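# Push chocolate bar row from steel table onto belt

## Task

Push the whole row of chocolate bars off the steel table and onto the white infeed belt, ending with each bar lying flat and entirely on the belt's surface.

## Robot and tools

Robot. Two arms, left_arm and right_arm, each ending in a sixteen-motor hand: a left hand on left_arm, a right hand on right_arm. Scene frame: origin at table-top height, halfway between the two nominal arm bases. +x points out over the table, +z points up, and left_arm is on the +y side. Camera left/right in an image does not match these names. Calibrated bases in the scene frame: left_arm at (+0.028, +0.231, 0) m, quat_wxyz (+1.000, 0, 0, -0.014); right_arm at (+0.047, -0.228, 0) m, quat_wxyz (+1.000, 0, 0, -0.005). A camera stand sits behind the arms. Loose objects may now and then get a brief shove.

Hand point axes (right hand). +z runs along the straight fingers toward the tips. +y leaves the palm face; the face sits at y = -0.062. +x runs across the palm away from the thumb. On the left hand +x points toward the thumb instead. Straight fingertips reach about z = +0.112. A rigid mast near the wrist on the palm side can collide with things. The elbow sags under load, so the hand tends to sit lower than commanded.

execute_actions(actions, cameras). actions is a list of actions, run one after another. Each action is a table of up to 15 rows. One row is one 1/30 s control step, so an action lasts 0.5 s. If a table has fewer than 15 rows, its last row is held for the remaining steps. Every row has exactly 48 numbers in [-1, 1], covering both arms even if only one moves:
1-6: left_arm dx, dy, dz, rx, ry, rz.
7-22: the left hand's 16 motor numbers.
23-24: left current_limit, speed.
25-30: right_arm dx, dy, dz, rx, ry, rz.
31-46: the right hand's 16 motor numbers.
47-48: right current_limit, speed.

Arm numbers are offsets, not poses. They are measured from that arm's Hand target at the start of the action, along that arm's own base axes. Every row of an action counts from that same start, not from the row before it. The next action starts from the new target, so sending an offset again moves the arm further. Scale: 1.0 means 0.6 m for dx, dy, dz and 180 degrees for rotation. rx, ry, rz together form one rotation vector, turning about the Hand target position. A translation longer than 1.0 is shortened along its direction. Each step, commanded orientation is limited to 40 degrees from the measured orientation.

Arms often stop a few cm short of the target. Waiting does not fix this. An all-zero action re-requests the target; if the hand still rests short, send the remaining gap as a new offset. Very small moves may not start. To stop pressing against something, set the target back beyond the hand point.

Hand numbers, in this order: index_mcp, index_abd, index_pip, index_dip, middle_mcp, middle_abd, middle_pip, middle_dip, ring_mcp, ring_abd, ring_pip, ring_dip, thumb_cmc, thumb_axl, thumb_mcp, thumb_ipl. Each is an absolute goal angle, scaled between that hinge's two stops; toward -1 mostly bends. Straight/open values: mcp +0.75, abd 0, pip +0.58, dip +0.70; thumb_cmc +0.71, thumb_axl +0.68, thumb_mcp +0.23, thumb_ipl +0.17.

Grasp form, as an alternative: put a, b, c, d in the first four slots and exactly 0 in the other twelve. a curls index and middle, b bends all fingers at the knuckle, c brings the thumb across the palm, d curls the ring finger. All four at 0 opens the hand. To send motors to 0 one by one instead, write 0.001 in one of them.

A 0 in a hand slot is a real goal, not 'keep as is'. To leave a hand unchanged, echo its hand_goal, hand_current_limit and hand_speed from the last result.

current_limit maps -1..+1 onto 0..550 mA (never below 11 mA). speed gives (speed+1)/2 of 8.5 rad/s. Start values are +0.4 and -0.6. Settings remain in force until you change them.

cameras: names from cam_head_left, cam_head_right, cam_high, or ["all"]. An unknown name voids the call. Images come back only for an empty actions list (all cameras by default) or when cameras are requested.

zoom_image(camera, region): camera is cam_head_left, cam_head_right or cam_high. region is [x0, y0, x1, y1] in pixels of that camera's latest 672x504 image, origin at top-left, at most 504 on each side. Only cameras in the newest images can be zoomed.

read_manual(section): returns licence texts only; nothing moves.

finished_scene(scene): scene may be 1 or left out. It ends the scene permanently, and the bars must stay correctly placed with the robot not touching them.

Results. end_effector_position (m) and end_effector_quat_wxyz are in each arm's base frame; they may be off by a few cm. Hand target is the last commanded pose after clipping; the next offsets start from it. Joint velocities may read "within noise". Joint torques include gravity and are noisy. Hand entries list one value per motor, in motor order:
- hand_goal: goals as written.
- hand_measured: actual hinge positions.
- hand_current_ma: motor current.
- hand_state: moving, goal, blocked or overload.
A finger motor drawing 495 mA or more for 5 s shuts down for 10 s. A MOTOR HOT line appears at 85 °C; at 100 °C that arm's joints go limp for 30-60 s. Long reaches, loads and pushing against unreachable targets heat motors, even while you think.

Timing. The call returns once the robot is still (up to 3 s). Thinking time also passes in the scene, with the last command held.

Avoid:
- knocking or dropping bars off the table or belt; the task fails if anything ends up off the table;
- slams and hard pushes into fixed or heavy things;
- any contact or pressing between the two arms, including one hand closing on the other's fingers;
- letting go of a moving bar.
Slide the bars gently, for instance with the palm or the straight fingers held low, and check them flat on the belt before finishing.

Each tool is called after ">>>" as a command line: name --argument value for each argument, lists and objects as JSON in quotes; but a table of rows of numbers goes row by row, as --pt "numbers of a row", without its own name.

## Session

>>> execute_actions --actions '[]'

Scene clock: 0.00 s.
left_arm: end_effector_position=(+0.6577, -0.1453, +0.3669) hand_goal=(+0.754, +0.000, +0.576, +0.696, +0.754, +0.000, +0.576, +0.696, +0.754, +0.000, +0.576, +0.696, +0.714, +0.678, +0.226, +0.168) hand_measured=(+0.754, +0.000, +0.576, +0.696, +0.754, +0.000, +0.576, +0.696, +0.754, +0.000, +0.576, +0.696, +0.714, +0.678, +0.226, +0.168) hand_current_ma=(+0, +0, +0, +0, +0, +0, +0, +0, +0, +0, +0, +0, +0, +0, +0, +0) hand_state=(goal, goal, goal, goal, goal, goal, goal, goal, goal, goal, goal, goal, goal, goal, goal, goal) hand_current_limit=0.40 hand_speed=-0.60 end_effector_quat_wxyz=(+0.270, +0.589, +0.289, +0.704) | right_arm: end_effector_position=(+0.5074, -0.0964, +0.2005) hand_goal=(+0.754, +0.000, +0.576, +0.696, +0.754, +0.000, +0.576, +0.696, +0.754, +0.000, +0.576, +0.696, +0.714, +0.678, +0.226, +0.168) hand_measured=(+0.754, +0.000, +0.576, +0.696, +0.754, +0.000, +0.576, +0.696, +0.754, +0.000, +0.576, +0.696, +0.714, +0.678, +0.226, +0.168) hand_current_ma=(+0, +0, +0, +0, +0, +0, +0, +0, +0, +0, +0, +0, +0, +0, +0, +0) hand_state=(goal, goal, goal, goal, goal, goal, goal, goal, goal, goal, goal, goal, goal, goal, goal, goal) hand_current_limit=0.40 hand_speed=-0.60 end_effector_quat_wxyz=(-0.065, +0.175, +0.906, +0.381)
Joint positions: left_arm=[-0.235 1.701 1.016 0.832 -0.32 0.795] | right_arm=[-0.536 1.879 1.523 -1.677 -0.669 -1.889]
Joint velocities: within noise
Joint torques (N m): no reading
Motor temperatures (°C): left_arm=[30 33 35 34 30 28] | right_arm=[32 33 31 31 29 32]
Heat: left arm: hottest elbow 35 °C; right arm: hottest shoulder 33 °C.
Hand target: left_arm +0.6590, -0.1456, +0.3841; +0.278, +0.576, +0.287, +0.713 | right_arm +0.5123, -0.0993, +0.2110; -0.052, +0.171, +0.909, +0.376

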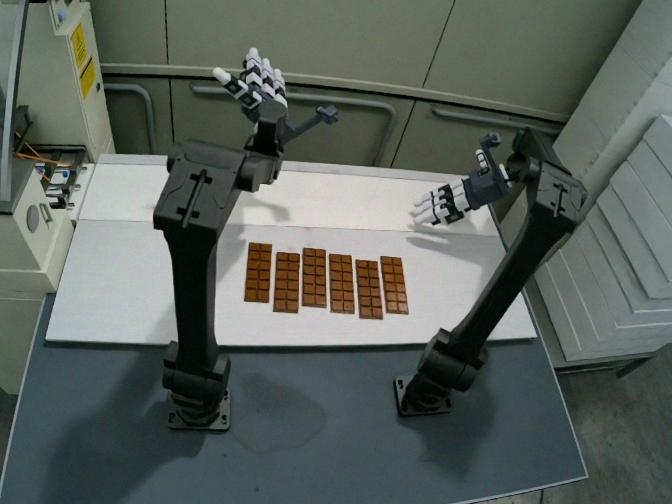

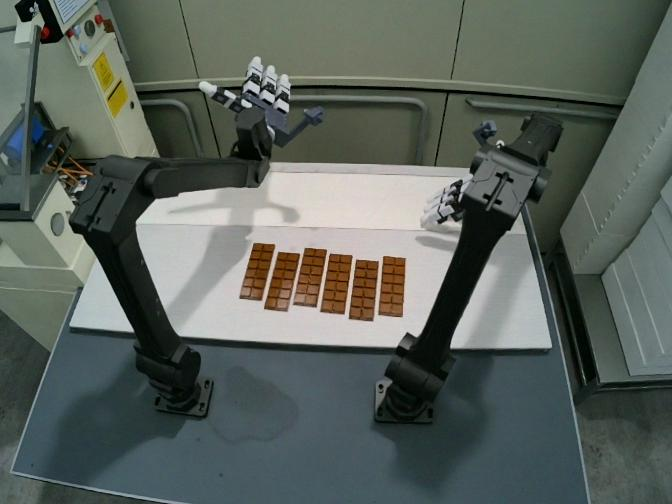

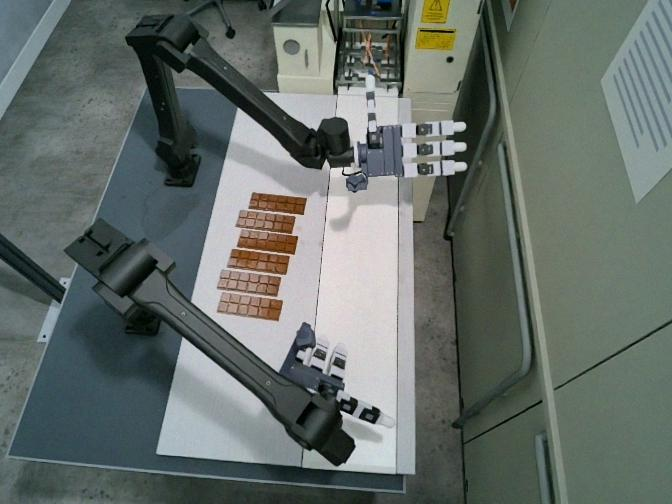

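>>> zoom_image --camera "cam_head_right" --region '[60, 140, 560, 360]'

>>> zoom_image --camera "cam_high" --region '[190, 70, 440, 300]'

>>> zoom_image --camera "cam_high" --region '[140, 280, 440, 504]'

Scaled by 1.008.

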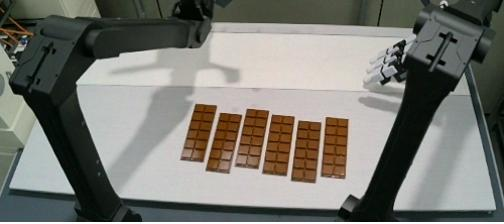

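Scaled by 2.016.

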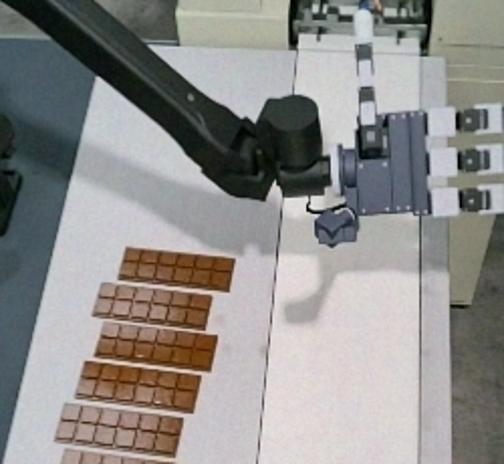

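Scaled by 1.680.

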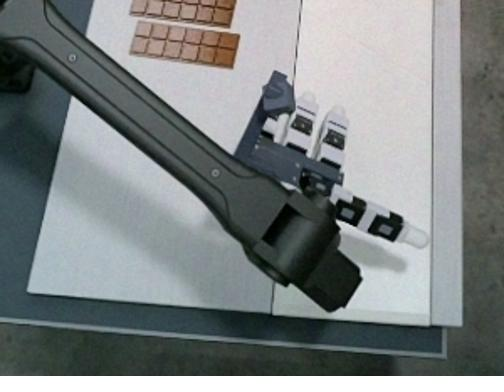

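>>> zoom_image --camera "cam_high" --region '[200, 180, 340, 330]'

>>> zoom_image --camera "cam_high" --region '[290, 280, 430, 480]'

>>> zoom_image --camera "cam_head_right" --region '[220, 220, 440, 340]'

Scaled by 3.360.

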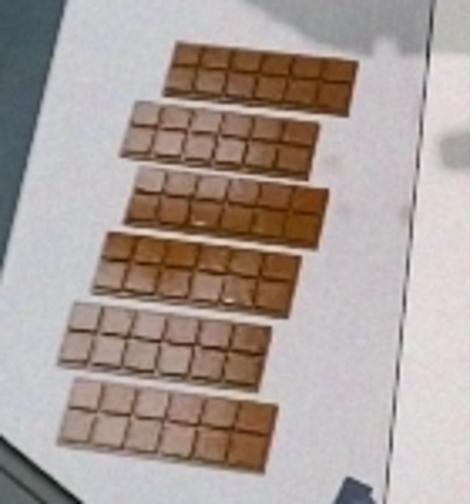

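Scaled by 2.520.

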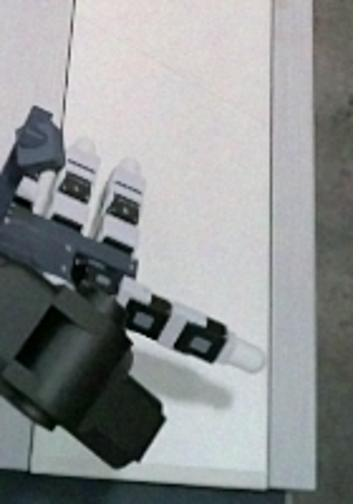

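Scaled by 2.291.

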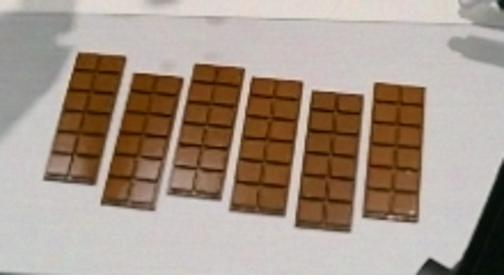

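>>> execute_actions --actions '[[[-0.129,0.0103,-0.0613,-0.0435,0.1133,0.0348,0,0,0,0,0,0,0,0,0,0,0,0,0,0,0,0,0.4,-0.6,-0.0942,0.0472,0,-0.0485,0.0412,-0.0689,0,0,0,0,0,0,0,0,0,0,0,0,0,0,0,0,0.4,-0.6]],[[-0.129,0.0103,-0.0613,-0.0435,0.1133,0.0348,0,0,0,0,0,0,0,0,0,0,0,0,0,0,0,0,0.4,-0.6,-0.0942,0.0472,0,-0.0485,0.0412,-0.0689,0,0,0,0,0,0,0,0,0,0,0,0,0,0,0,0,0.4,-0.6]],[[-0.129,0.0103,-0.0613,-0.0435,0.1133,0.0348,0,0,0,0,0,0,0,0,0,0,0,0,0,0,0,0,0.4,-0.6,-0.0942,0.0472,0,-0.0485,0.0412,-0.0689,0,0,0,0,0,0,0,0,0,0,0,0,0,0,0,0,0.4,-0.6]],[[-0.129,0.0103,-0.0613,-0.0435,0.1133,0.0348,0,0,0,0,0,0,0,0,0,0,0,0,0,0,0,0,0.4,-0.6,-0.0942,0.0472,0,-0.0485,0.0412,-0.0689,0,0,0,0,0,0,0,0,0,0,0,0,0,0,0,0,0.4,-0.6]]]' --cameras '["all"]'

Scene clock: 620.80 s.
left_arm: end_effector_position=(+0.3398, -0.1129, +0.2169) hand_goal=(+0.750, +0.000, +0.580, +0.700, +0.750, +0.000, +0.580, +0.700, +0.750, +0.000, +0.580, +0.700, +0.710, +0.680, +0.230, +0.170) hand_measured=(+0.752, +0.000, +0.580, +0.698, +0.752, +0.000, +0.580, +0.698, +0.752, +0.000, +0.580, +0.698, +0.716, +0.678, +0.228, +0.168) hand_current_ma=(+2, -1, +0, -4, +3, -1, +0, -4, +2, -1, +0, -3, +10, -5, -5, -5) hand_state=(goal, goal, goal, goal, goal, goal, goal, goal, goal, goal, goal, goal, goal, goal, goal, goal) hand_current_limit=0.40 hand_speed=-0.60 end_effector_quat_wxyz=(-0.003, +0.739, +0.664, +0.113) | right_arm: end_effector_position=(+0.2859, +0.0114, +0.2108) hand_goal=(+0.750, +0.000, +0.580, +0.700, +0.750, +0.000, +0.580, +0.700, +0.750, +0.000, +0.580, +0.700, +0.710, +0.680, +0.230, +0.170) hand_measured=(+0.750, +0.000, +0.580, +0.698, +0.750, +0.000, +0.578, +0.698, +0.752, +0.000, +0.578, +0.698, +0.712, +0.678, +0.226, +0.168) hand_current_ma=(+1, +2, -3, -10, +3, +3, -4, -9, +5, +2, -4, -9, +9, -11, -24, -12) hand_state=(goal, goal, goal, goal, goal, goal, goal, goal, goal, goal, goal, goal, goal, goal, goal, goal) hand_current_limit=0.40 hand_speed=-0.60 end_effector_quat_wxyz=(-0.060, +0.618, +0.783, +0.039)
Joint positions: left_arm=[-0.59 1.042 0.915 -1.393 -0.221 -0.476] | right_arm=[-0.046 0.865 0.86 -1.617 -0.133 -0.283]
Joint torques (N m): left_arm=[-0.15 -6.53 10.48 -0.32 -0.28 -0.23] | right_arm=[0.15 -1.73 8.35 -0.23 0.02 0.09]
Motor temperatures (°C): left_arm=[30 34 46 28 28 26] | right_arm=[31 38 42 30 32 27]
Heat: left arm: hottest elbow 46 °C; right arm: hottest elbow 42 °C.
Hand target: left_arm +0.3493, -0.1208, +0.2371; +0.013, +0.736, +0.667, +0.116 | right_arm +0.2862, +0.0139, +0.2111; -0.063, +0.620, +0.782, +0.031
Off the commanded pose: left_arm 0.024 m, 2 deg | right_arm 0.003 m, 1 deg.

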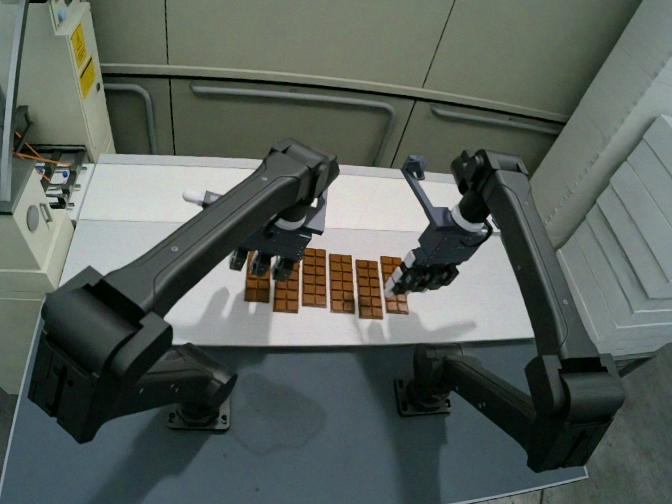

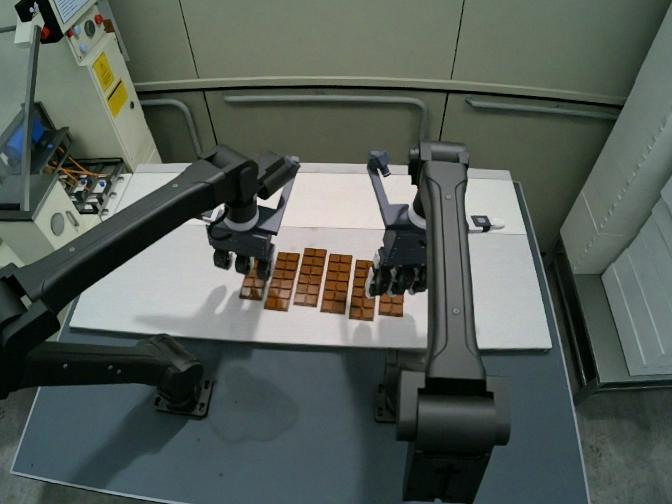

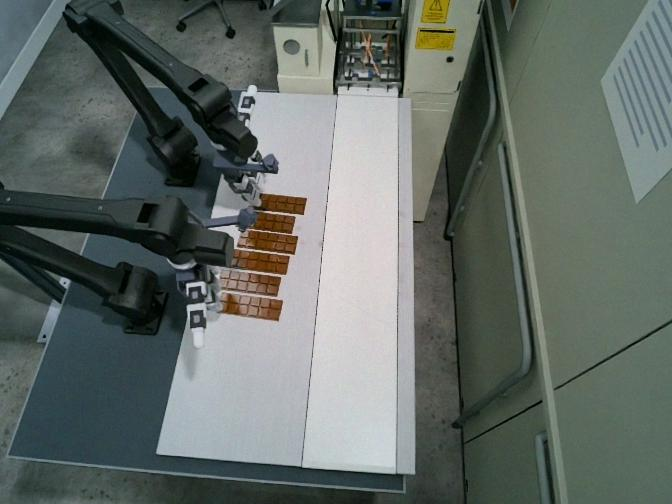

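>>> execute_actions --actions '[[[-0.129,0.02,-0.0613,-0.0435,0.1133,0.0348,0,0,0,0,0,0,0,0,0,0,0,0,0,0,0,0,0.4,-0.6,-0.0942,0.0472,0,-0.0485,0.0412,-0.0689,0,0,0,0,0,0,0,0,0,0,0,0,0,0,0,0,0.4,-0.6]],[[0,0,-0.075,0,0,0,0,0,0,0,0,0,0,0,0,0,0,0,0,0,0,0,0.4,-0.6,0,0,-0.1,0,0,0,0,0,0,0,0,0,0,0,0,0,0,0,0,0,0,0,0.4,-0.6]]]' --cameras '["all"]'

Scene clock: 628.40 s.
left_arm: end_effector_position=(+0.2686, -0.1099, +0.1568) hand_goal=(+0.750, +0.000, +0.580, +0.700, +0.750, +0.000, +0.580, +0.700, +0.750, +0.000, +0.580, +0.700, +0.710, +0.680, +0.230, +0.170) hand_measured=(+0.748, +0.000, +0.580, +0.698, +0.748, +0.000, +0.580, +0.698, +0.748, +0.000, +0.580, +0.698, +0.710, +0.678, +0.226, +0.168) hand_current_ma=(-3, +0, +0, -4, -3, +0, +0, -4, -3, +0, +0, -3, +0, -5, -7, -5) hand_state=(goal, goal, goal, goal, goal, goal, goal, goal, goal, goal, goal, goal, goal, goal, goal, goal) hand_current_limit=0.40 hand_speed=-0.60 end_effector_quat_wxyz=(-0.065, +0.710, +0.699, -0.060) | right_arm: end_effector_position=(+0.2282, +0.0406, +0.1533) hand_goal=(+0.750, +0.000, +0.580, +0.700, +0.750, +0.000, +0.580, +0.700, +0.750, +0.000, +0.580, +0.700, +0.710, +0.680, +0.230, +0.170) hand_measured=(+0.748, +0.000, +0.580, +0.698, +0.748, +0.000, +0.578, +0.698, +0.748, +0.000, +0.578, +0.698, +0.710, +0.678, +0.226, +0.168) hand_current_ma=(-4, +2, -3, -10, -4, +2, -4, -9, -4, +2, -4, -9, +2, -11, -24, -12) hand_state=(goal, goal, goal, goal, goal, goal, goal, goal, goal, goal, goal, goal, goal, goal, goal, goal) hand_current_limit=0.40 hand_speed=-0.60 end_effector_quat_wxyz=(-0.062, +0.703, +0.706, -0.061)
Joint positions: left_arm=[-0.551 1.043 0.842 -1.525 0.086 -0.528] | right_arm=[0.348 0.836 0.717 -1.616 -0.059 0.338]
Joint torques (N m): left_arm=[1.03 -5.95 6.48 0.12 0.1 -0.21] | right_arm=[-0.38 -0.91 7.34 0.27 -0.09 0.13]
Heat: left arm: hottest elbow 47 °C; right arm: hottest elbow 42 °C.
Hand target: left_arm +0.2720, -0.1088, +0.1554; -0.062, +0.705, +0.704, -0.061 | right_arm +0.2296, +0.0423, +0.1509; -0.062, +0.704, +0.705, -0.062
Off the commanded pose: left_arm 0.004 m, 1 deg | right_arm 0.003 m, 0 deg.

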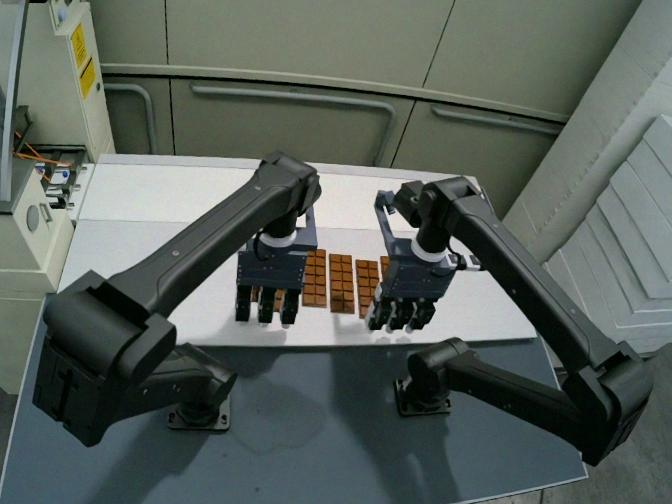

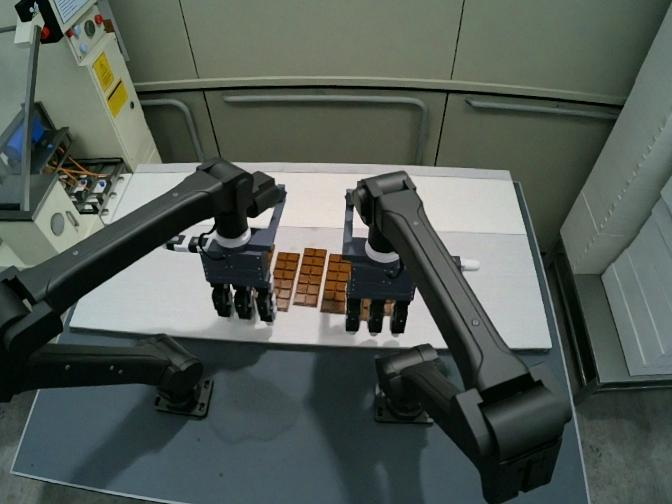

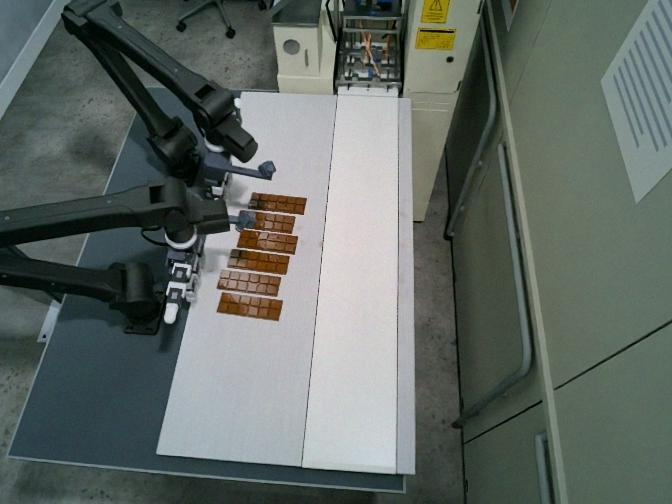

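>>> zoom_image --camera "cam_head_left" --region '[220, 230, 440, 350]'

>>> zoom_image --camera "cam_head_right" --region '[200, 230, 420, 350]'

Scaled by 2.291.

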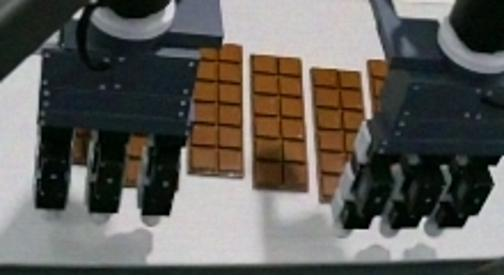

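Scaled by 2.291.

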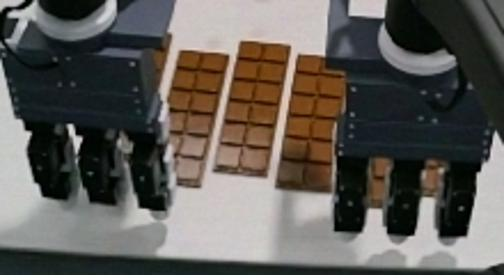

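>>> execute_actions --actions '[[[0,-0.0317,-0.05,0,0,0,0,0,0,0,0,0,0,0,0,0,0,0,0,0,0,0,0.4,-0.6,0,0,-0.045,0,0,0,0,0,0,0,0,0,0,0,0,0,0,0,0,0,0,0,0.4,-0.6]],[[0,0,-0.017,0,0,0,0,0,0,0,0,0,0,0,0,0,0,0,0,0,0,0,0.4,-0.6,0,0,-0.017,0,0,0,0,0,0,0,0,0,0,0,0,0,0,0,0,0,0,0,0.4,-0.6]]]' --cameras '["cam_head_left","cam_head_right","cam_high"]'

>>> zoom_image --camera "cam_head_left" --region '[220, 240, 440, 360]'

>>> zoom_image --camera "cam_head_right" --region '[200, 240, 420, 360]'

Scene clock: 678.27 s.
left_arm: end_effector_position=(+0.2752, -0.1232, +0.1393) hand_goal=(+0.750, +0.000, +0.580, +0.700, +0.750, +0.000, +0.580, +0.700, +0.750, +0.000, +0.580, +0.700, +0.710, +0.680, +0.230, +0.170) hand_measured=(+0.756, +0.004, +0.584, +0.702, +0.764, +0.024, +0.590, +0.704, +0.772, +0.048, +0.596, +0.706, +0.710, +0.678, +0.226, +0.168) hand_current_ma=(+10, +5, +6, +1, +35, +56, +21, +6, +64, +124, +37, +13, -1, -5, -10, -5) hand_state=(goal, goal, goal, goal, goal, blocked, goal, goal, blocked, blocked, goal, goal, goal, goal, goal, goal) hand_current_limit=0.40 hand_speed=-0.60 end_effector_quat_wxyz=(-0.050, +0.703, +0.707, -0.056) | right_arm: end_effector_position=(+0.2325, +0.0413, +0.1319) hand_goal=(+0.750, +0.000, +0.580, +0.700, +0.750, +0.000, +0.580, +0.700, +0.750, +0.000, +0.580, +0.700, +0.710, +0.680, +0.230, +0.170) hand_measured=(+0.772, +0.004, +0.596, +0.708, +0.760, +0.002, +0.586, +0.702, +0.748, +0.000, +0.578, +0.698, +0.710, +0.678, +0.226, +0.168) hand_current_ma=(+104, +11, +65, +33, +41, +4, +28, +9, -6, +2, -4, -9, +1, -11, -24, -12) hand_state=(blocked, goal, goal, goal, goal, goal, goal, goal, goal, goal, goal, goal, goal, goal, goal, goal) hand_current_limit=0.40 hand_speed=-0.60 end_effector_quat_wxyz=(-0.055, +0.705, +0.705, -0.051)
Joint positions: left_arm=[-0.586 1.073 0.813 -1.43 0.091 -0.585] | right_arm=[0.348 0.842 0.661 -1.53 -0.057 0.345]
Joint torques (N m): left_arm=[-1.2 -3.96 3.78 1.7 0.29 -0.24] | right_arm=[-0.44 0.21 4.98 1.02 -0.16 0.05]
Heat: left arm: hottest elbow 44 °C; right arm: hottest elbow 40 °C.
Hand target: left_arm +0.2719, -0.1278, +0.1151; -0.062, +0.705, +0.704, -0.061 | right_arm +0.2296, +0.0423, +0.1138; -0.062, +0.704, +0.705, -0.062
Off the commanded pose: left_arm 0.025 m, 1 deg | right_arm 0.018 m, 1 deg.

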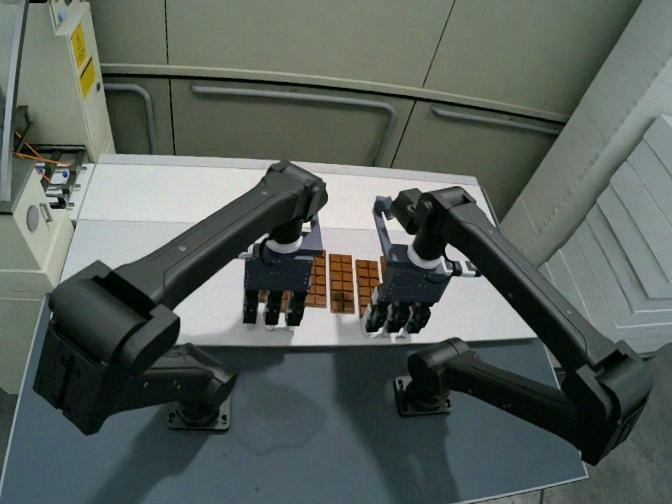

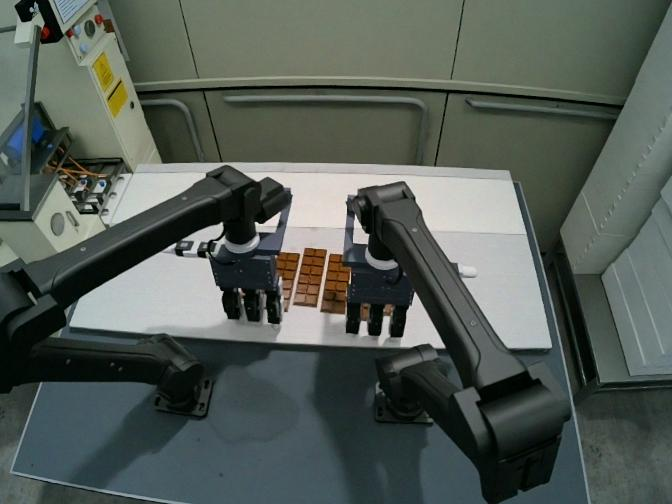

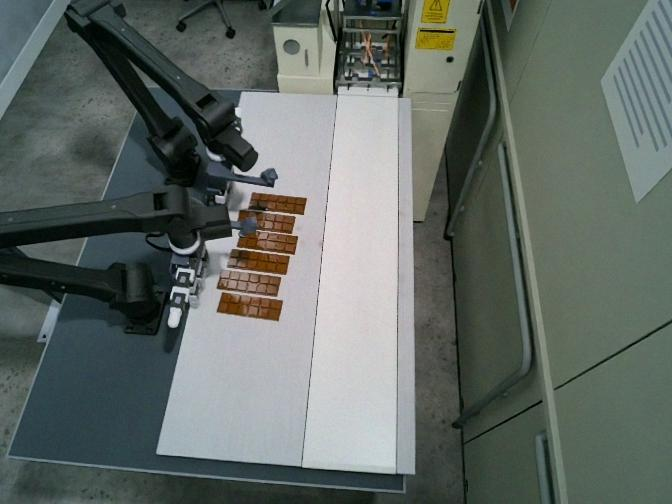

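Scaled by 2.291.

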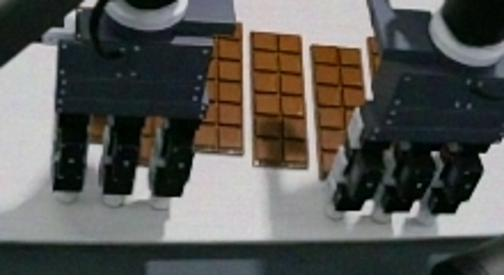

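Scaled by 2.291.

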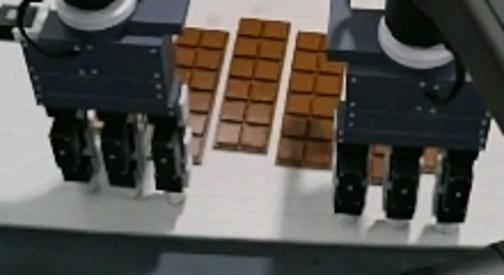

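>>> execute_actions --actions '[[[0,0,0.04,0,0,0,0,0,0,0,0,0,0,0,0,0,0,0,0,0,0,0,0.4,-0.6,0,0,0.033,0,0,0,0,0,0,0,0,0,0,0,0,0,0,0,0,0,0,0,0.4,-0.6]],[[0.05,0,0,0,0,0,0,0,0,0,0,0,0,0,0,0,0,0,0,0,0,0,0.4,-0.6,0.05,0,0,0,0,0,0,0,0,0,0,0,0,0,0,0,0,0,0,0,0,0,0.4,-0.6]],[[0.05,0,0,0,0,0,0,0,0,0,0,0,0,0,0,0,0,0,0,0,0,0,0.4,-0.6,0.05,0,0,0,0,0,0,0,0,0,0,0,0,0,0,0,0,0,0,0,0,0,0.4,-0.6]]]' --cameras '["cam_head_left","cam_head_right","cam_high"]'

>>> zoom_image --camera "cam_high" --region '[160, 150, 340, 340]'

>>> zoom_image --camera "cam_head_right" --region '[200, 220, 440, 360]'

Scene clock: 701.20 s.
left_arm: end_effector_position=(+0.3023, -0.1230, +0.1279) hand_goal=(+0.750, +0.000, +0.580, +0.700, +0.750, +0.000, +0.580, +0.700, +0.750, +0.000, +0.580, +0.700, +0.710, +0.680, +0.230, +0.170) hand_measured=(+0.790, -0.012, +0.608, +0.718, +0.808, +0.000, +0.620, +0.720, +0.820, +0.030, +0.628, +0.724, +0.710, +0.678, +0.226, +0.168) hand_current_ma=(+133, -21, +75, +46, +201, +1, +120, +52, +260, +73, +149, +67, -1, -5, -10, -5) hand_state=(blocked, goal, blocked, goal, blocked, goal, blocked, blocked, blocked, blocked, blocked, blocked, goal, goal, goal, goal) hand_current_limit=0.40 hand_speed=-0.60 end_effector_quat_wxyz=(-0.089, +0.705, +0.699, -0.079) | right_arm: end_effector_position=(+0.2544, +0.0401, +0.1195) hand_goal=(+0.750, +0.000, +0.580, +0.700, +0.750, +0.000, +0.580, +0.700, +0.750, +0.000, +0.580, +0.700, +0.710, +0.680, +0.230, +0.170) hand_measured=(+0.792, -0.004, +0.608, +0.718, +0.790, -0.010, +0.610, +0.714, +0.790, -0.006, +0.604, +0.714, +0.710, +0.678, +0.226, +0.168) hand_current_ma=(+202, -15, +123, +77, +187, -35, +128, +60, +187, -17, +99, +54, +0, -11, -24, -12) hand_state=(blocked, goal, blocked, goal, blocked, goal, blocked, goal, blocked, goal, blocked, goal, goal, goal, goal, goal) hand_current_limit=0.40 hand_speed=-0.60 end_effector_quat_wxyz=(-0.088, +0.701, +0.701, -0.096)
Joint positions: left_arm=[-0.515 1.213 0.892 -1.465 0.103 -0.496] | right_arm=[0.292 1.011 0.727 -1.54 -0.064 0.283]
Joint torques (N m): left_arm=[1.9 -6.83 9.31 1.03 -1 -0.09] | right_arm=[-2.61 -2.08 10.58 1.66 0.71 -0.13]
Heat: left arm: hottest elbow 42 °C; right arm: hottest elbow 39 °C.
Hand target: left_arm +0.3319, -0.1278, +0.1392; -0.062, +0.705, +0.704, -0.061 | right_arm +0.2895, +0.0423, +0.1335; -0.062, +0.704, +0.705, -0.062
Off the commanded pose: left_arm 0.032 m, 4 deg | right_arm 0.038 m, 5 deg.

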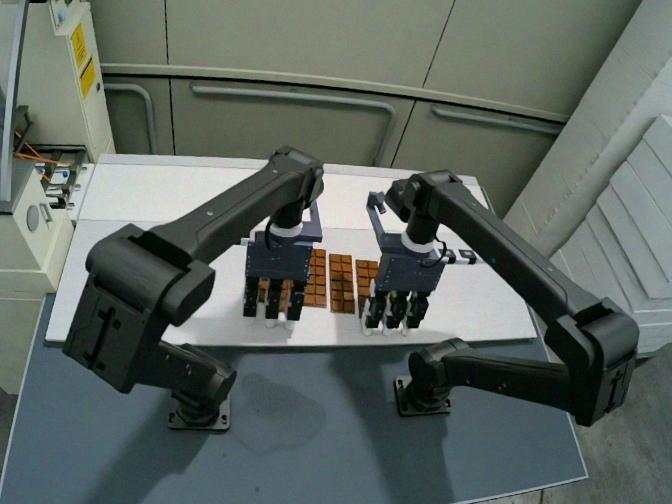

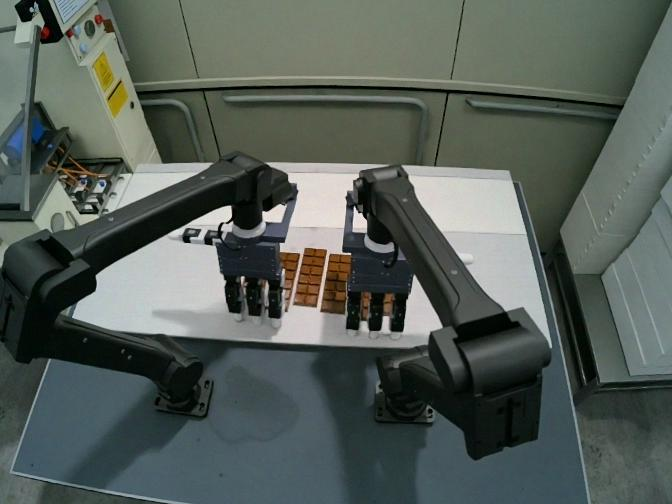

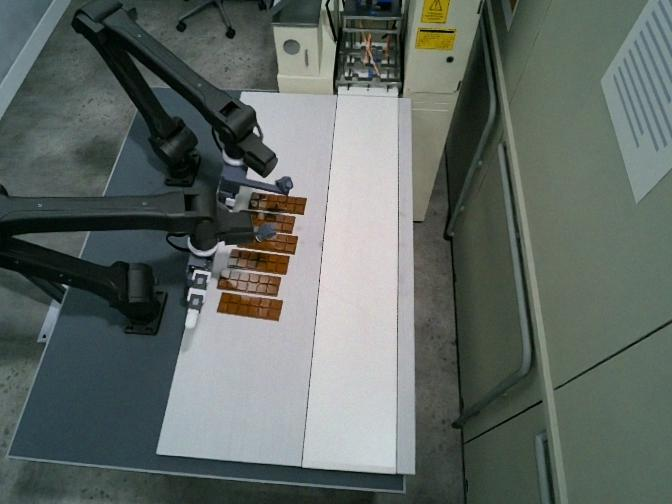

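Scaled by 2.653.

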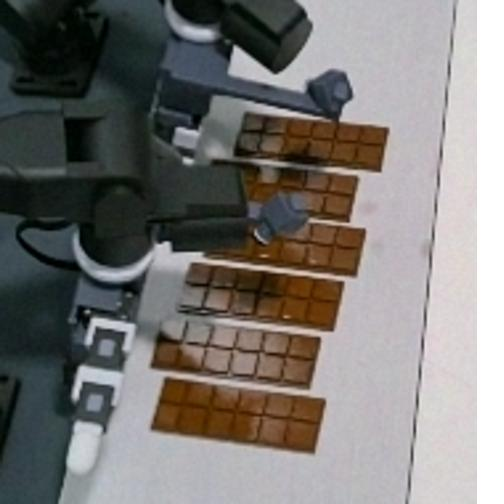

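Scaled by 2.100.

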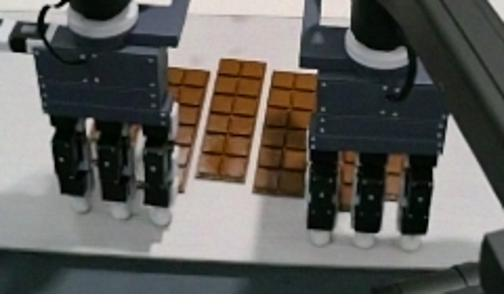

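>>> execute_actions --actions '[[[0,0,0.03,0,0,0,0,0,0,0,0,0,0,0,0,0,0,0,0,0,0,0,0.4,-0.6,0,0,0.03,0,0,0,0,0,0,0,0,0,0,0,0,0,0,0,0,0,0,0,0.4,-0.6]]]'

Scene clock: 707.13 s.
left_arm: end_effector_position=(+0.3170, -0.1231, +0.1420) hand_goal=(+0.750, +0.000, +0.580, +0.700, +0.750, +0.000, +0.580, +0.700, +0.750, +0.000, +0.580, +0.700, +0.710, +0.680, +0.230, +0.170) hand_measured=(+0.748, -0.004, +0.582, +0.704, +0.748, +0.000, +0.582, +0.702, +0.754, +0.002, +0.586, +0.706, +0.710, +0.678, +0.226, +0.168) hand_current_ma=(-1, -6, +3, +5, -2, +0, +3, +5, +8, +4, +13, +10, -1, -5, -10, -5) hand_state=(goal, goal, goal, goal, goal, goal, goal, goal, goal, goal, goal, goal, goal, goal, goal, goal) hand_current_limit=0.40 hand_speed=-0.60 end_effector_quat_wxyz=(-0.076, +0.704, +0.703, -0.065) | right_arm: end_effector_position=(+0.2666, +0.0396, +0.1314) hand_goal=(+0.750, +0.000, +0.580, +0.700, +0.750, +0.000, +0.580, +0.700, +0.750, +0.000, +0.580, +0.700, +0.710, +0.680, +0.230, +0.170) hand_measured=(+0.750, -0.004, +0.582, +0.702, +0.748, -0.004, +0.582, +0.702, +0.748, -0.002, +0.582, +0.702, +0.710, +0.678, +0.226, +0.168) hand_current_ma=(-3, -10, +6, +11, -4, -11, +8, +11, -4, -9, +7, +11, -1, -11, -24, -12) hand_state=(goal, goal, goal, goal, goal, goal, goal, goal, goal, goal, goal, goal, goal, goal, goal, goal) hand_current_limit=0.40 hand_speed=-0.60 end_effector_quat_wxyz=(-0.075, +0.702, +0.703, -0.085)
Joint positions: left_arm=[-0.504 1.214 0.928 -1.467 0.083 -0.495] | right_arm=[0.285 1.011 0.757 -1.538 -0.05 0.277]
Joint torques (N m): left_arm=[1.03 -8.06 9.58 -0.81 -0.11 -0.07] | right_arm=[-2.08 -3.02 11.41 0.01 0.13 -0.08]
Heat: left arm: hottest elbow 43 °C; right arm: hottest elbow 39 °C.
Hand target: left_arm +0.3320, -0.1278, +0.1572; -0.062, +0.705, +0.704, -0.061 | right_arm +0.2896, +0.0424, +0.1516; -0.062, +0.704, +0.705, -0.062
Off the commanded pose: left_arm 0.022 m, 2 deg | right_arm 0.031 m, 3 deg.

>>> execute_actions --actions '[[[0.05,0,0,0,0,0,0,0,0,0,0,0,0,0,0,0,0,0,0,0,0,0,0.4,-0.6,0.05,0,0,0,0,0,0,0,0,0,0,0,0,0,0,0,0,0,0,0,0,0,0.4,-0.6]],[[0.05,0,0,0,0,0,0,0,0,0,0,0,0,0,0,0,0,0,0,0,0,0,0.4,-0.6,0.05,0,0,0,0,0,0,0,0,0,0,0,0,0,0,0,0,0,0,0,0,0,0.4,-0.6]]]' --cameras '["cam_head_left","cam_head_right","cam_high"]'

>>> zoom_image --camera "cam_high" --region '[180, 150, 360, 340]'

>>> zoom_image --camera "cam_head_right" --region '[200, 210, 440, 350]'

Scene clock: 720.00 s.
left_arm: end_effector_position=(+0.3727, -0.1229, +0.1421) hand_goal=(+0.750, +0.000, +0.580, +0.700, +0.750, +0.000, +0.580, +0.700, +0.750, +0.000, +0.580, +0.700, +0.710, +0.680, +0.230, +0.170) hand_measured=(+0.752, -0.002, +0.582, +0.704, +0.754, +0.000, +0.584, +0.704, +0.756, +0.002, +0.586, +0.704, +0.710, +0.678, +0.226, +0.168) hand_current_ma=(+2, -2, +2, +5, +7, +0, +7, +5, +14, +2, +14, +9, -1, -5, -10, -5) hand_state=(goal, goal, goal, goal, goal, goal, goal, goal, goal, goal, goal, goal, goal, goal, goal, goal) hand_current_limit=0.40 hand_speed=-0.60 end_effector_quat_wxyz=(-0.080, +0.702, +0.704, -0.068) | right_arm: end_effector_position=(+0.3217, +0.0405, +0.1325) hand_goal=(+0.750, +0.000, +0.580, +0.700, +0.750, +0.000, +0.580, +0.700, +0.750, +0.000, +0.580, +0.700, +0.710, +0.680, +0.230, +0.170) hand_measured=(+0.754, -0.002, +0.584, +0.704, +0.750, -0.002, +0.582, +0.702, +0.752, -0.002, +0.582, +0.704, +0.710, +0.678, +0.226, +0.168) hand_current_ma=(+18, -6, +12, +12, +0, -5, +8, +11, +6, -8, +11, +11, -2, -11, -24, -12) hand_state=(goal, goal, goal, goal, goal, goal, goal, goal, goal, goal, goal, goal, goal, goal, goal, goal) hand_current_limit=0.40 hand_speed=-0.60 end_effector_quat_wxyz=(-0.078, +0.702, +0.702, -0.087)
Joint positions: left_arm=[-0.427 1.358 1.056 -1.469 0.072 -0.422] | right_arm=[0.232 1.176 0.874 -1.5 -0.041 0.226]
Joint torques (N m): left_arm=[0.97 -10.29 9.66 -0.42 -0.15 -0.01] | right_arm=[-2.08 -5.25 11.51 0.28 0.18 -0.12]
Heat: left arm: hottest elbow 43 °C; right arm: hottest elbow 41 °C.
Hand target: left_arm +0.3920, -0.1278, +0.1571; -0.062, +0.705, +0.704, -0.061 | right_arm +0.3496, +0.0424, +0.1515; -0.062, +0.704, +0.705, -0.062
Off the commanded pose: left_arm 0.025 m, 2 deg | right_arm 0.034 m, 3 deg.

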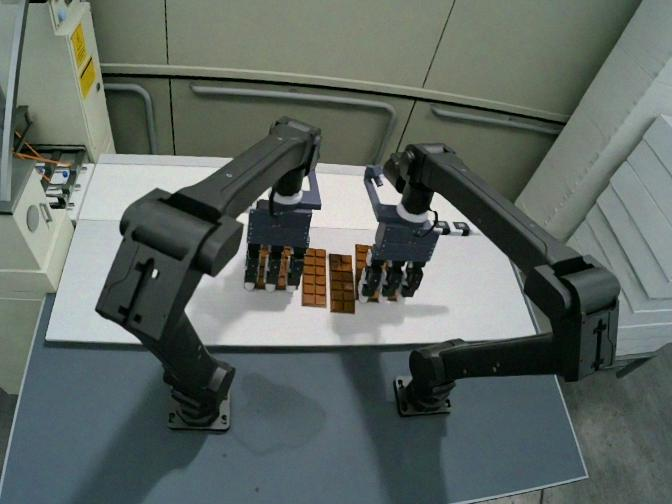

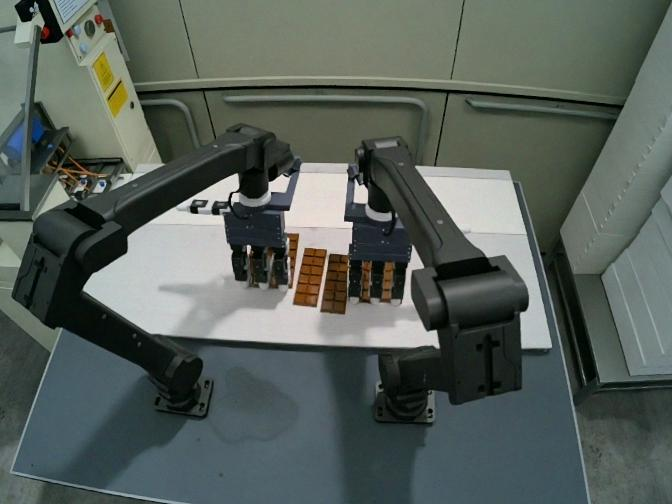

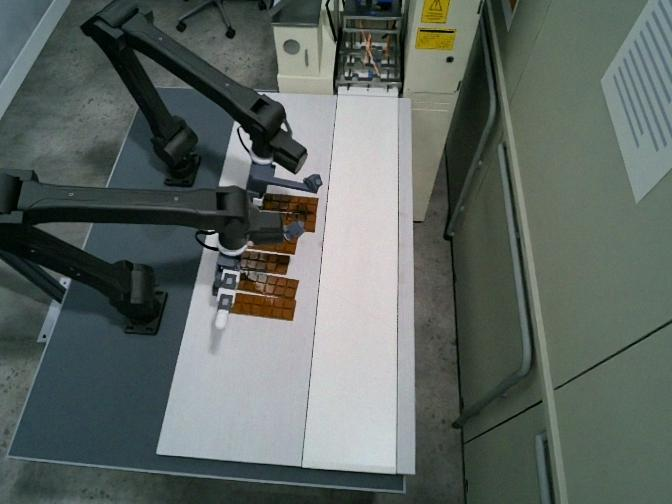

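Scaled by 2.653.

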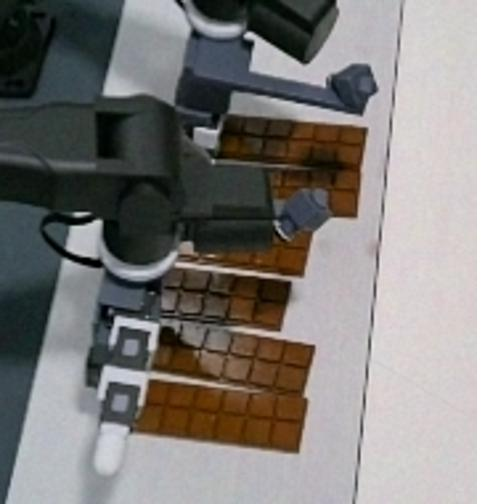

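Scaled by 2.100.

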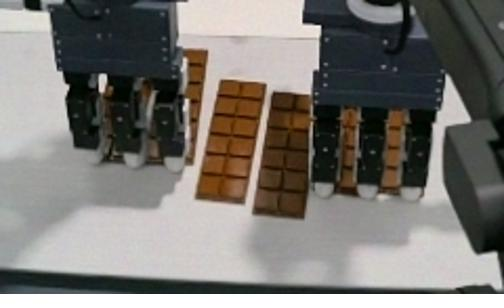

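>>> execute_actions --actions '[[[0.065,0,0,0,0,0,0,0,0,0,0,0,0,0,0,0,0,0,0,0,0,0,0.4,-0.6,0.07,0,0,0,0,0,0,0,0,0,0,0,0,0,0,0,0,0,0,0,0,0,0.4,-0.6]],[[0.065,0,0,0,0,0,0,0,0,0,0,0,0,0,0,0,0,0,0,0,0,0,0.4,-0.6,0.07,0,0,0,0,0,0,0,0,0,0,0,0,0,0,0,0,0,0,0,0,0,0.4,-0.6]]]'

Scene clock: 730.30 s.
left_arm: end_effector_position=(+0.4523, -0.1253, +0.1456) hand_goal=(+0.750, +0.000, +0.580, +0.700, +0.750, +0.000, +0.580, +0.700, +0.750, +0.000, +0.580, +0.700, +0.710, +0.680, +0.230, +0.170) hand_measured=(+0.764, +0.000, +0.590, +0.706, +0.754, -0.002, +0.584, +0.704, +0.752, +0.002, +0.584, +0.704, +0.710, +0.678, +0.226, +0.168) hand_current_ma=(+37, +0, +21, +10, +10, -1, +8, +5, +2, +2, +7, +6, -1, -5, -10, -5) hand_state=(goal, goal, goal, goal, goal, goal, goal, goal, goal, goal, goal, goal, goal, goal, goal, goal) hand_current_limit=0.40 hand_speed=-0.60 end_effector_quat_wxyz=(-0.075, +0.702, +0.705, -0.067) | right_arm: end_effector_position=(+0.4044, +0.0424, +0.1360) hand_goal=(+0.750, +0.000, +0.580, +0.700, +0.750, +0.000, +0.580, +0.700, +0.750, +0.000, +0.580, +0.700, +0.710, +0.680, +0.230, +0.170) hand_measured=(+0.758, -0.002, +0.586, +0.704, +0.750, +0.000, +0.582, +0.702, +0.762, +0.000, +0.586, +0.704, +0.710, +0.678, +0.226, +0.168) hand_current_ma=(+38, -3, +24, +12, -2, -3, +7, +11, +51, +1, +25, +12, -2, -11, -24, -12) hand_state=(goal, goal, goal, goal, goal, goal, goal, goal, goal, goal, goal, goal, goal, goal, goal, goal) hand_current_limit=0.40 hand_speed=-0.60 end_effector_quat_wxyz=(-0.078, +0.702, +0.703, -0.085)
Joint positions: left_arm=[-0.355 1.54 1.258 -1.482 0.059 -0.353] | right_arm=[0.184 1.392 1.075 -1.483 -0.032 0.179]
Joint torques (N m): left_arm=[0.91 -12.81 9.59 -0.59 -0.14 -0.03] | right_arm=[-2.08 -8.59 11.45 0.36 0.15 -0.11]
Heat: left arm: hottest elbow 43 °C; right arm: hottest elbow 41 °C.
Hand target: left_arm +0.4700, -0.1279, +0.1572; -0.062, +0.705, +0.704, -0.061 | right_arm +0.4336, +0.0423, +0.1517; -0.062, +0.704, +0.705, -0.062
Off the commanded pose: left_arm 0.021 m, 2 deg | right_arm 0.033 m, 3 deg.

>>> execute_actions --actions '[[[0.065,0,-0.007,0,0,0,0,0,0,0,0,0,0,0,0,0,0,0,0,0,0,0,0.4,-0.6,0.07,0,-0.007,0,0,0,0,0,0,0,0,0,0,0,0,0,0,0,0,0,0,0,0.4,-0.6]],[[0.04,0,-0.003,0,0,0,0,0,0,0,0,0,0,0,0,0,0,0,0,0,0,0,0.4,-0.6,0.055,0,-0.003,0,0,0,0,0,0,0,0,0,0,0,0,0,0,0,0,0,0,0,0.4,-0.6]]]' --cameras '["cam_head_left","cam_head_right","cam_high"]'

>>> zoom_image --camera "cam_high" --region '[230, 160, 420, 340]'

>>> zoom_image --camera "cam_head_right" --region '[200, 150, 440, 320]'

>>> zoom_image --camera "cam_head_left" --region '[210, 150, 450, 320]'

Scene clock: 741.03 s.
left_arm: end_effector_position=(+0.5137, -0.1277, +0.1464) hand_goal=(+0.750, +0.000, +0.580, +0.700, +0.750, +0.000, +0.580, +0.700, +0.750, +0.000, +0.580, +0.700, +0.710, +0.680, +0.230, +0.170) hand_measured=(+0.782, +0.004, +0.600, +0.714, +0.752, -0.002, +0.584, +0.704, +0.764, +0.002, +0.588, +0.704, +0.710, +0.678, +0.226, +0.168) hand_current_ma=(+95, +6, +54, +31, +4, -4, +5, +5, +34, +1, +18, +6, -1, -5, -10, -5) hand_state=(blocked, goal, blocked, goal, goal, goal, goal, goal, goal, goal, goal, goal, goal, goal, goal, goal) hand_current_limit=0.40 hand_speed=-0.60 end_effector_quat_wxyz=(-0.072, +0.702, +0.705, -0.068) | right_arm: end_effector_position=(+0.4829, +0.0449, +0.1386) hand_goal=(+0.750, +0.000, +0.580, +0.700, +0.750, +0.000, +0.580, +0.700, +0.750, +0.000, +0.580, +0.700, +0.710, +0.680, +0.230, +0.170) hand_measured=(+0.776, -0.002, +0.598, +0.710, +0.768, +0.000, +0.594, +0.706, +0.762, +0.000, +0.588, +0.704, +0.710, +0.678, +0.226, +0.168) hand_current_ma=(+118, -3, +72, +43, +82, +2, +57, +24, +49, +1, +28, +16, -2, -11, -24, -12) hand_state=(blocked, goal, goal, goal, goal, goal, goal, goal, goal, goal, goal, goal, goal, goal, goal, goal) hand_current_limit=0.40 hand_speed=-0.60 end_effector_quat_wxyz=(-0.072, +0.704, +0.703, -0.075)
Joint positions: left_arm=[-0.315 1.685 1.438 -1.515 0.056 -0.313] | right_arm=[0.157 1.573 1.279 -1.483 -0.029 0.155]
Joint torques (N m): left_arm=[1.14 -14.21 9.47 -0.12 -0.28 0.01] | right_arm=[-2.2 -10.75 11.21 0.17 0.21 -0.15]
Heat: left arm: hottest elbow 43 °C; right arm: hottest elbow 43 °C.
Hand target: left_arm +0.5330, -0.1279, +0.1513; -0.062, +0.705, +0.704, -0.061 | right_arm +0.5087, +0.0423, +0.1455; -0.062, +0.704, +0.705, -0.062
Off the commanded pose: left_arm 0.020 m, 1 deg | right_arm 0.027 m, 2 deg.

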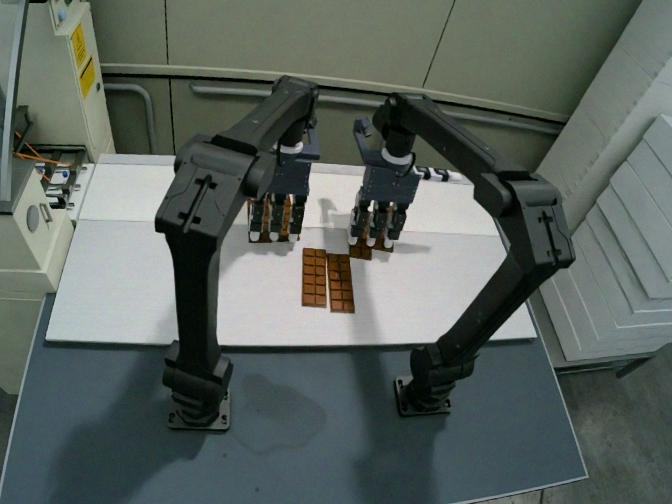

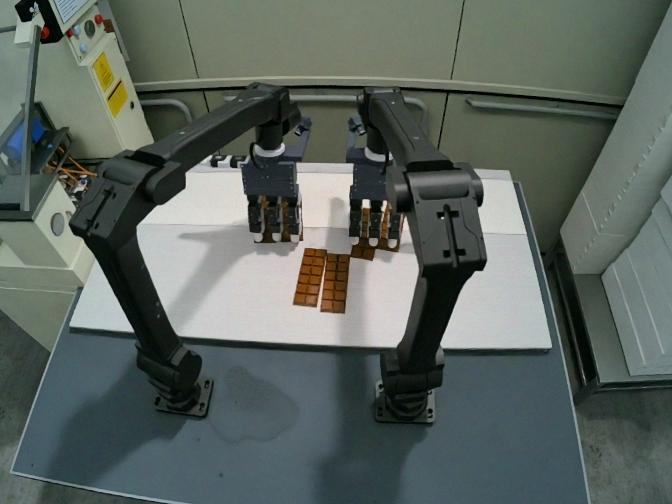

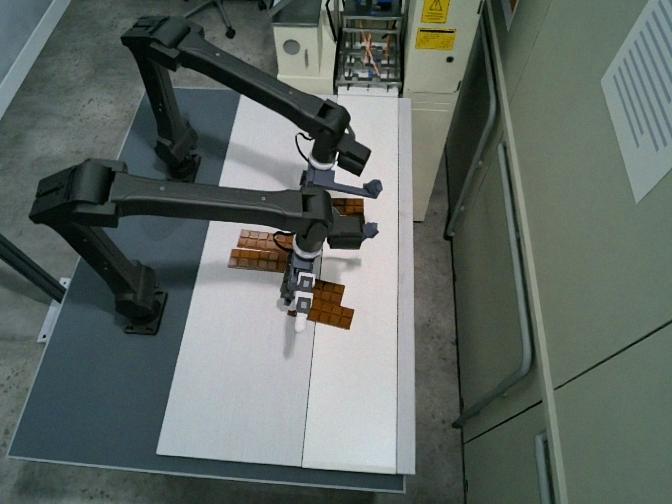

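Scaled by 2.653.

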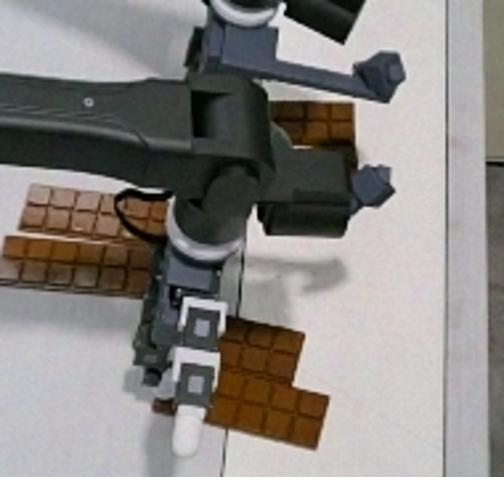

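Scaled by 2.100.

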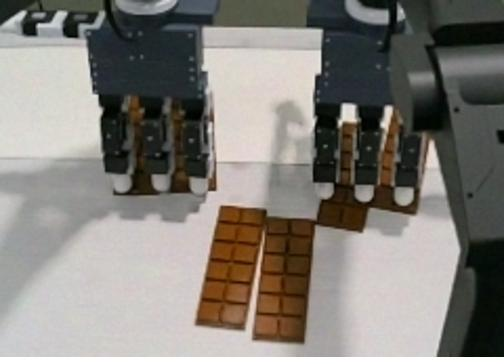

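Scaled by 2.100.

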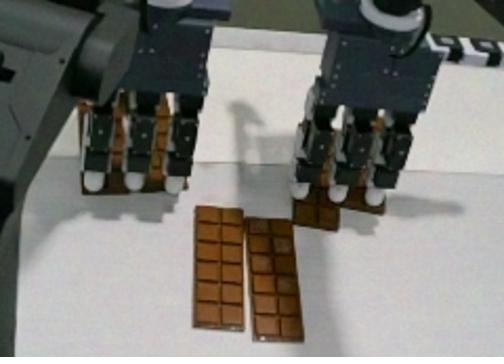

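>>> zoom_image --camera "cam_head_left" --region '[235, 190, 315, 250]'

>>> zoom_image --camera "cam_head_right" --region '[335, 190, 415, 270]'

Scaled by 6.300.

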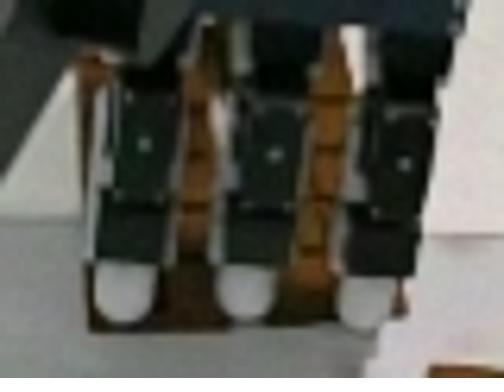

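Scaled by 6.300.

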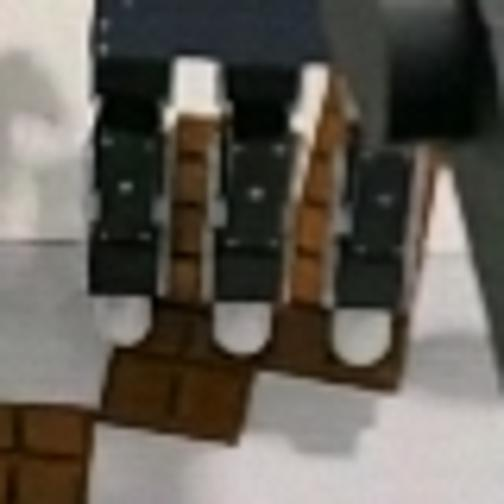

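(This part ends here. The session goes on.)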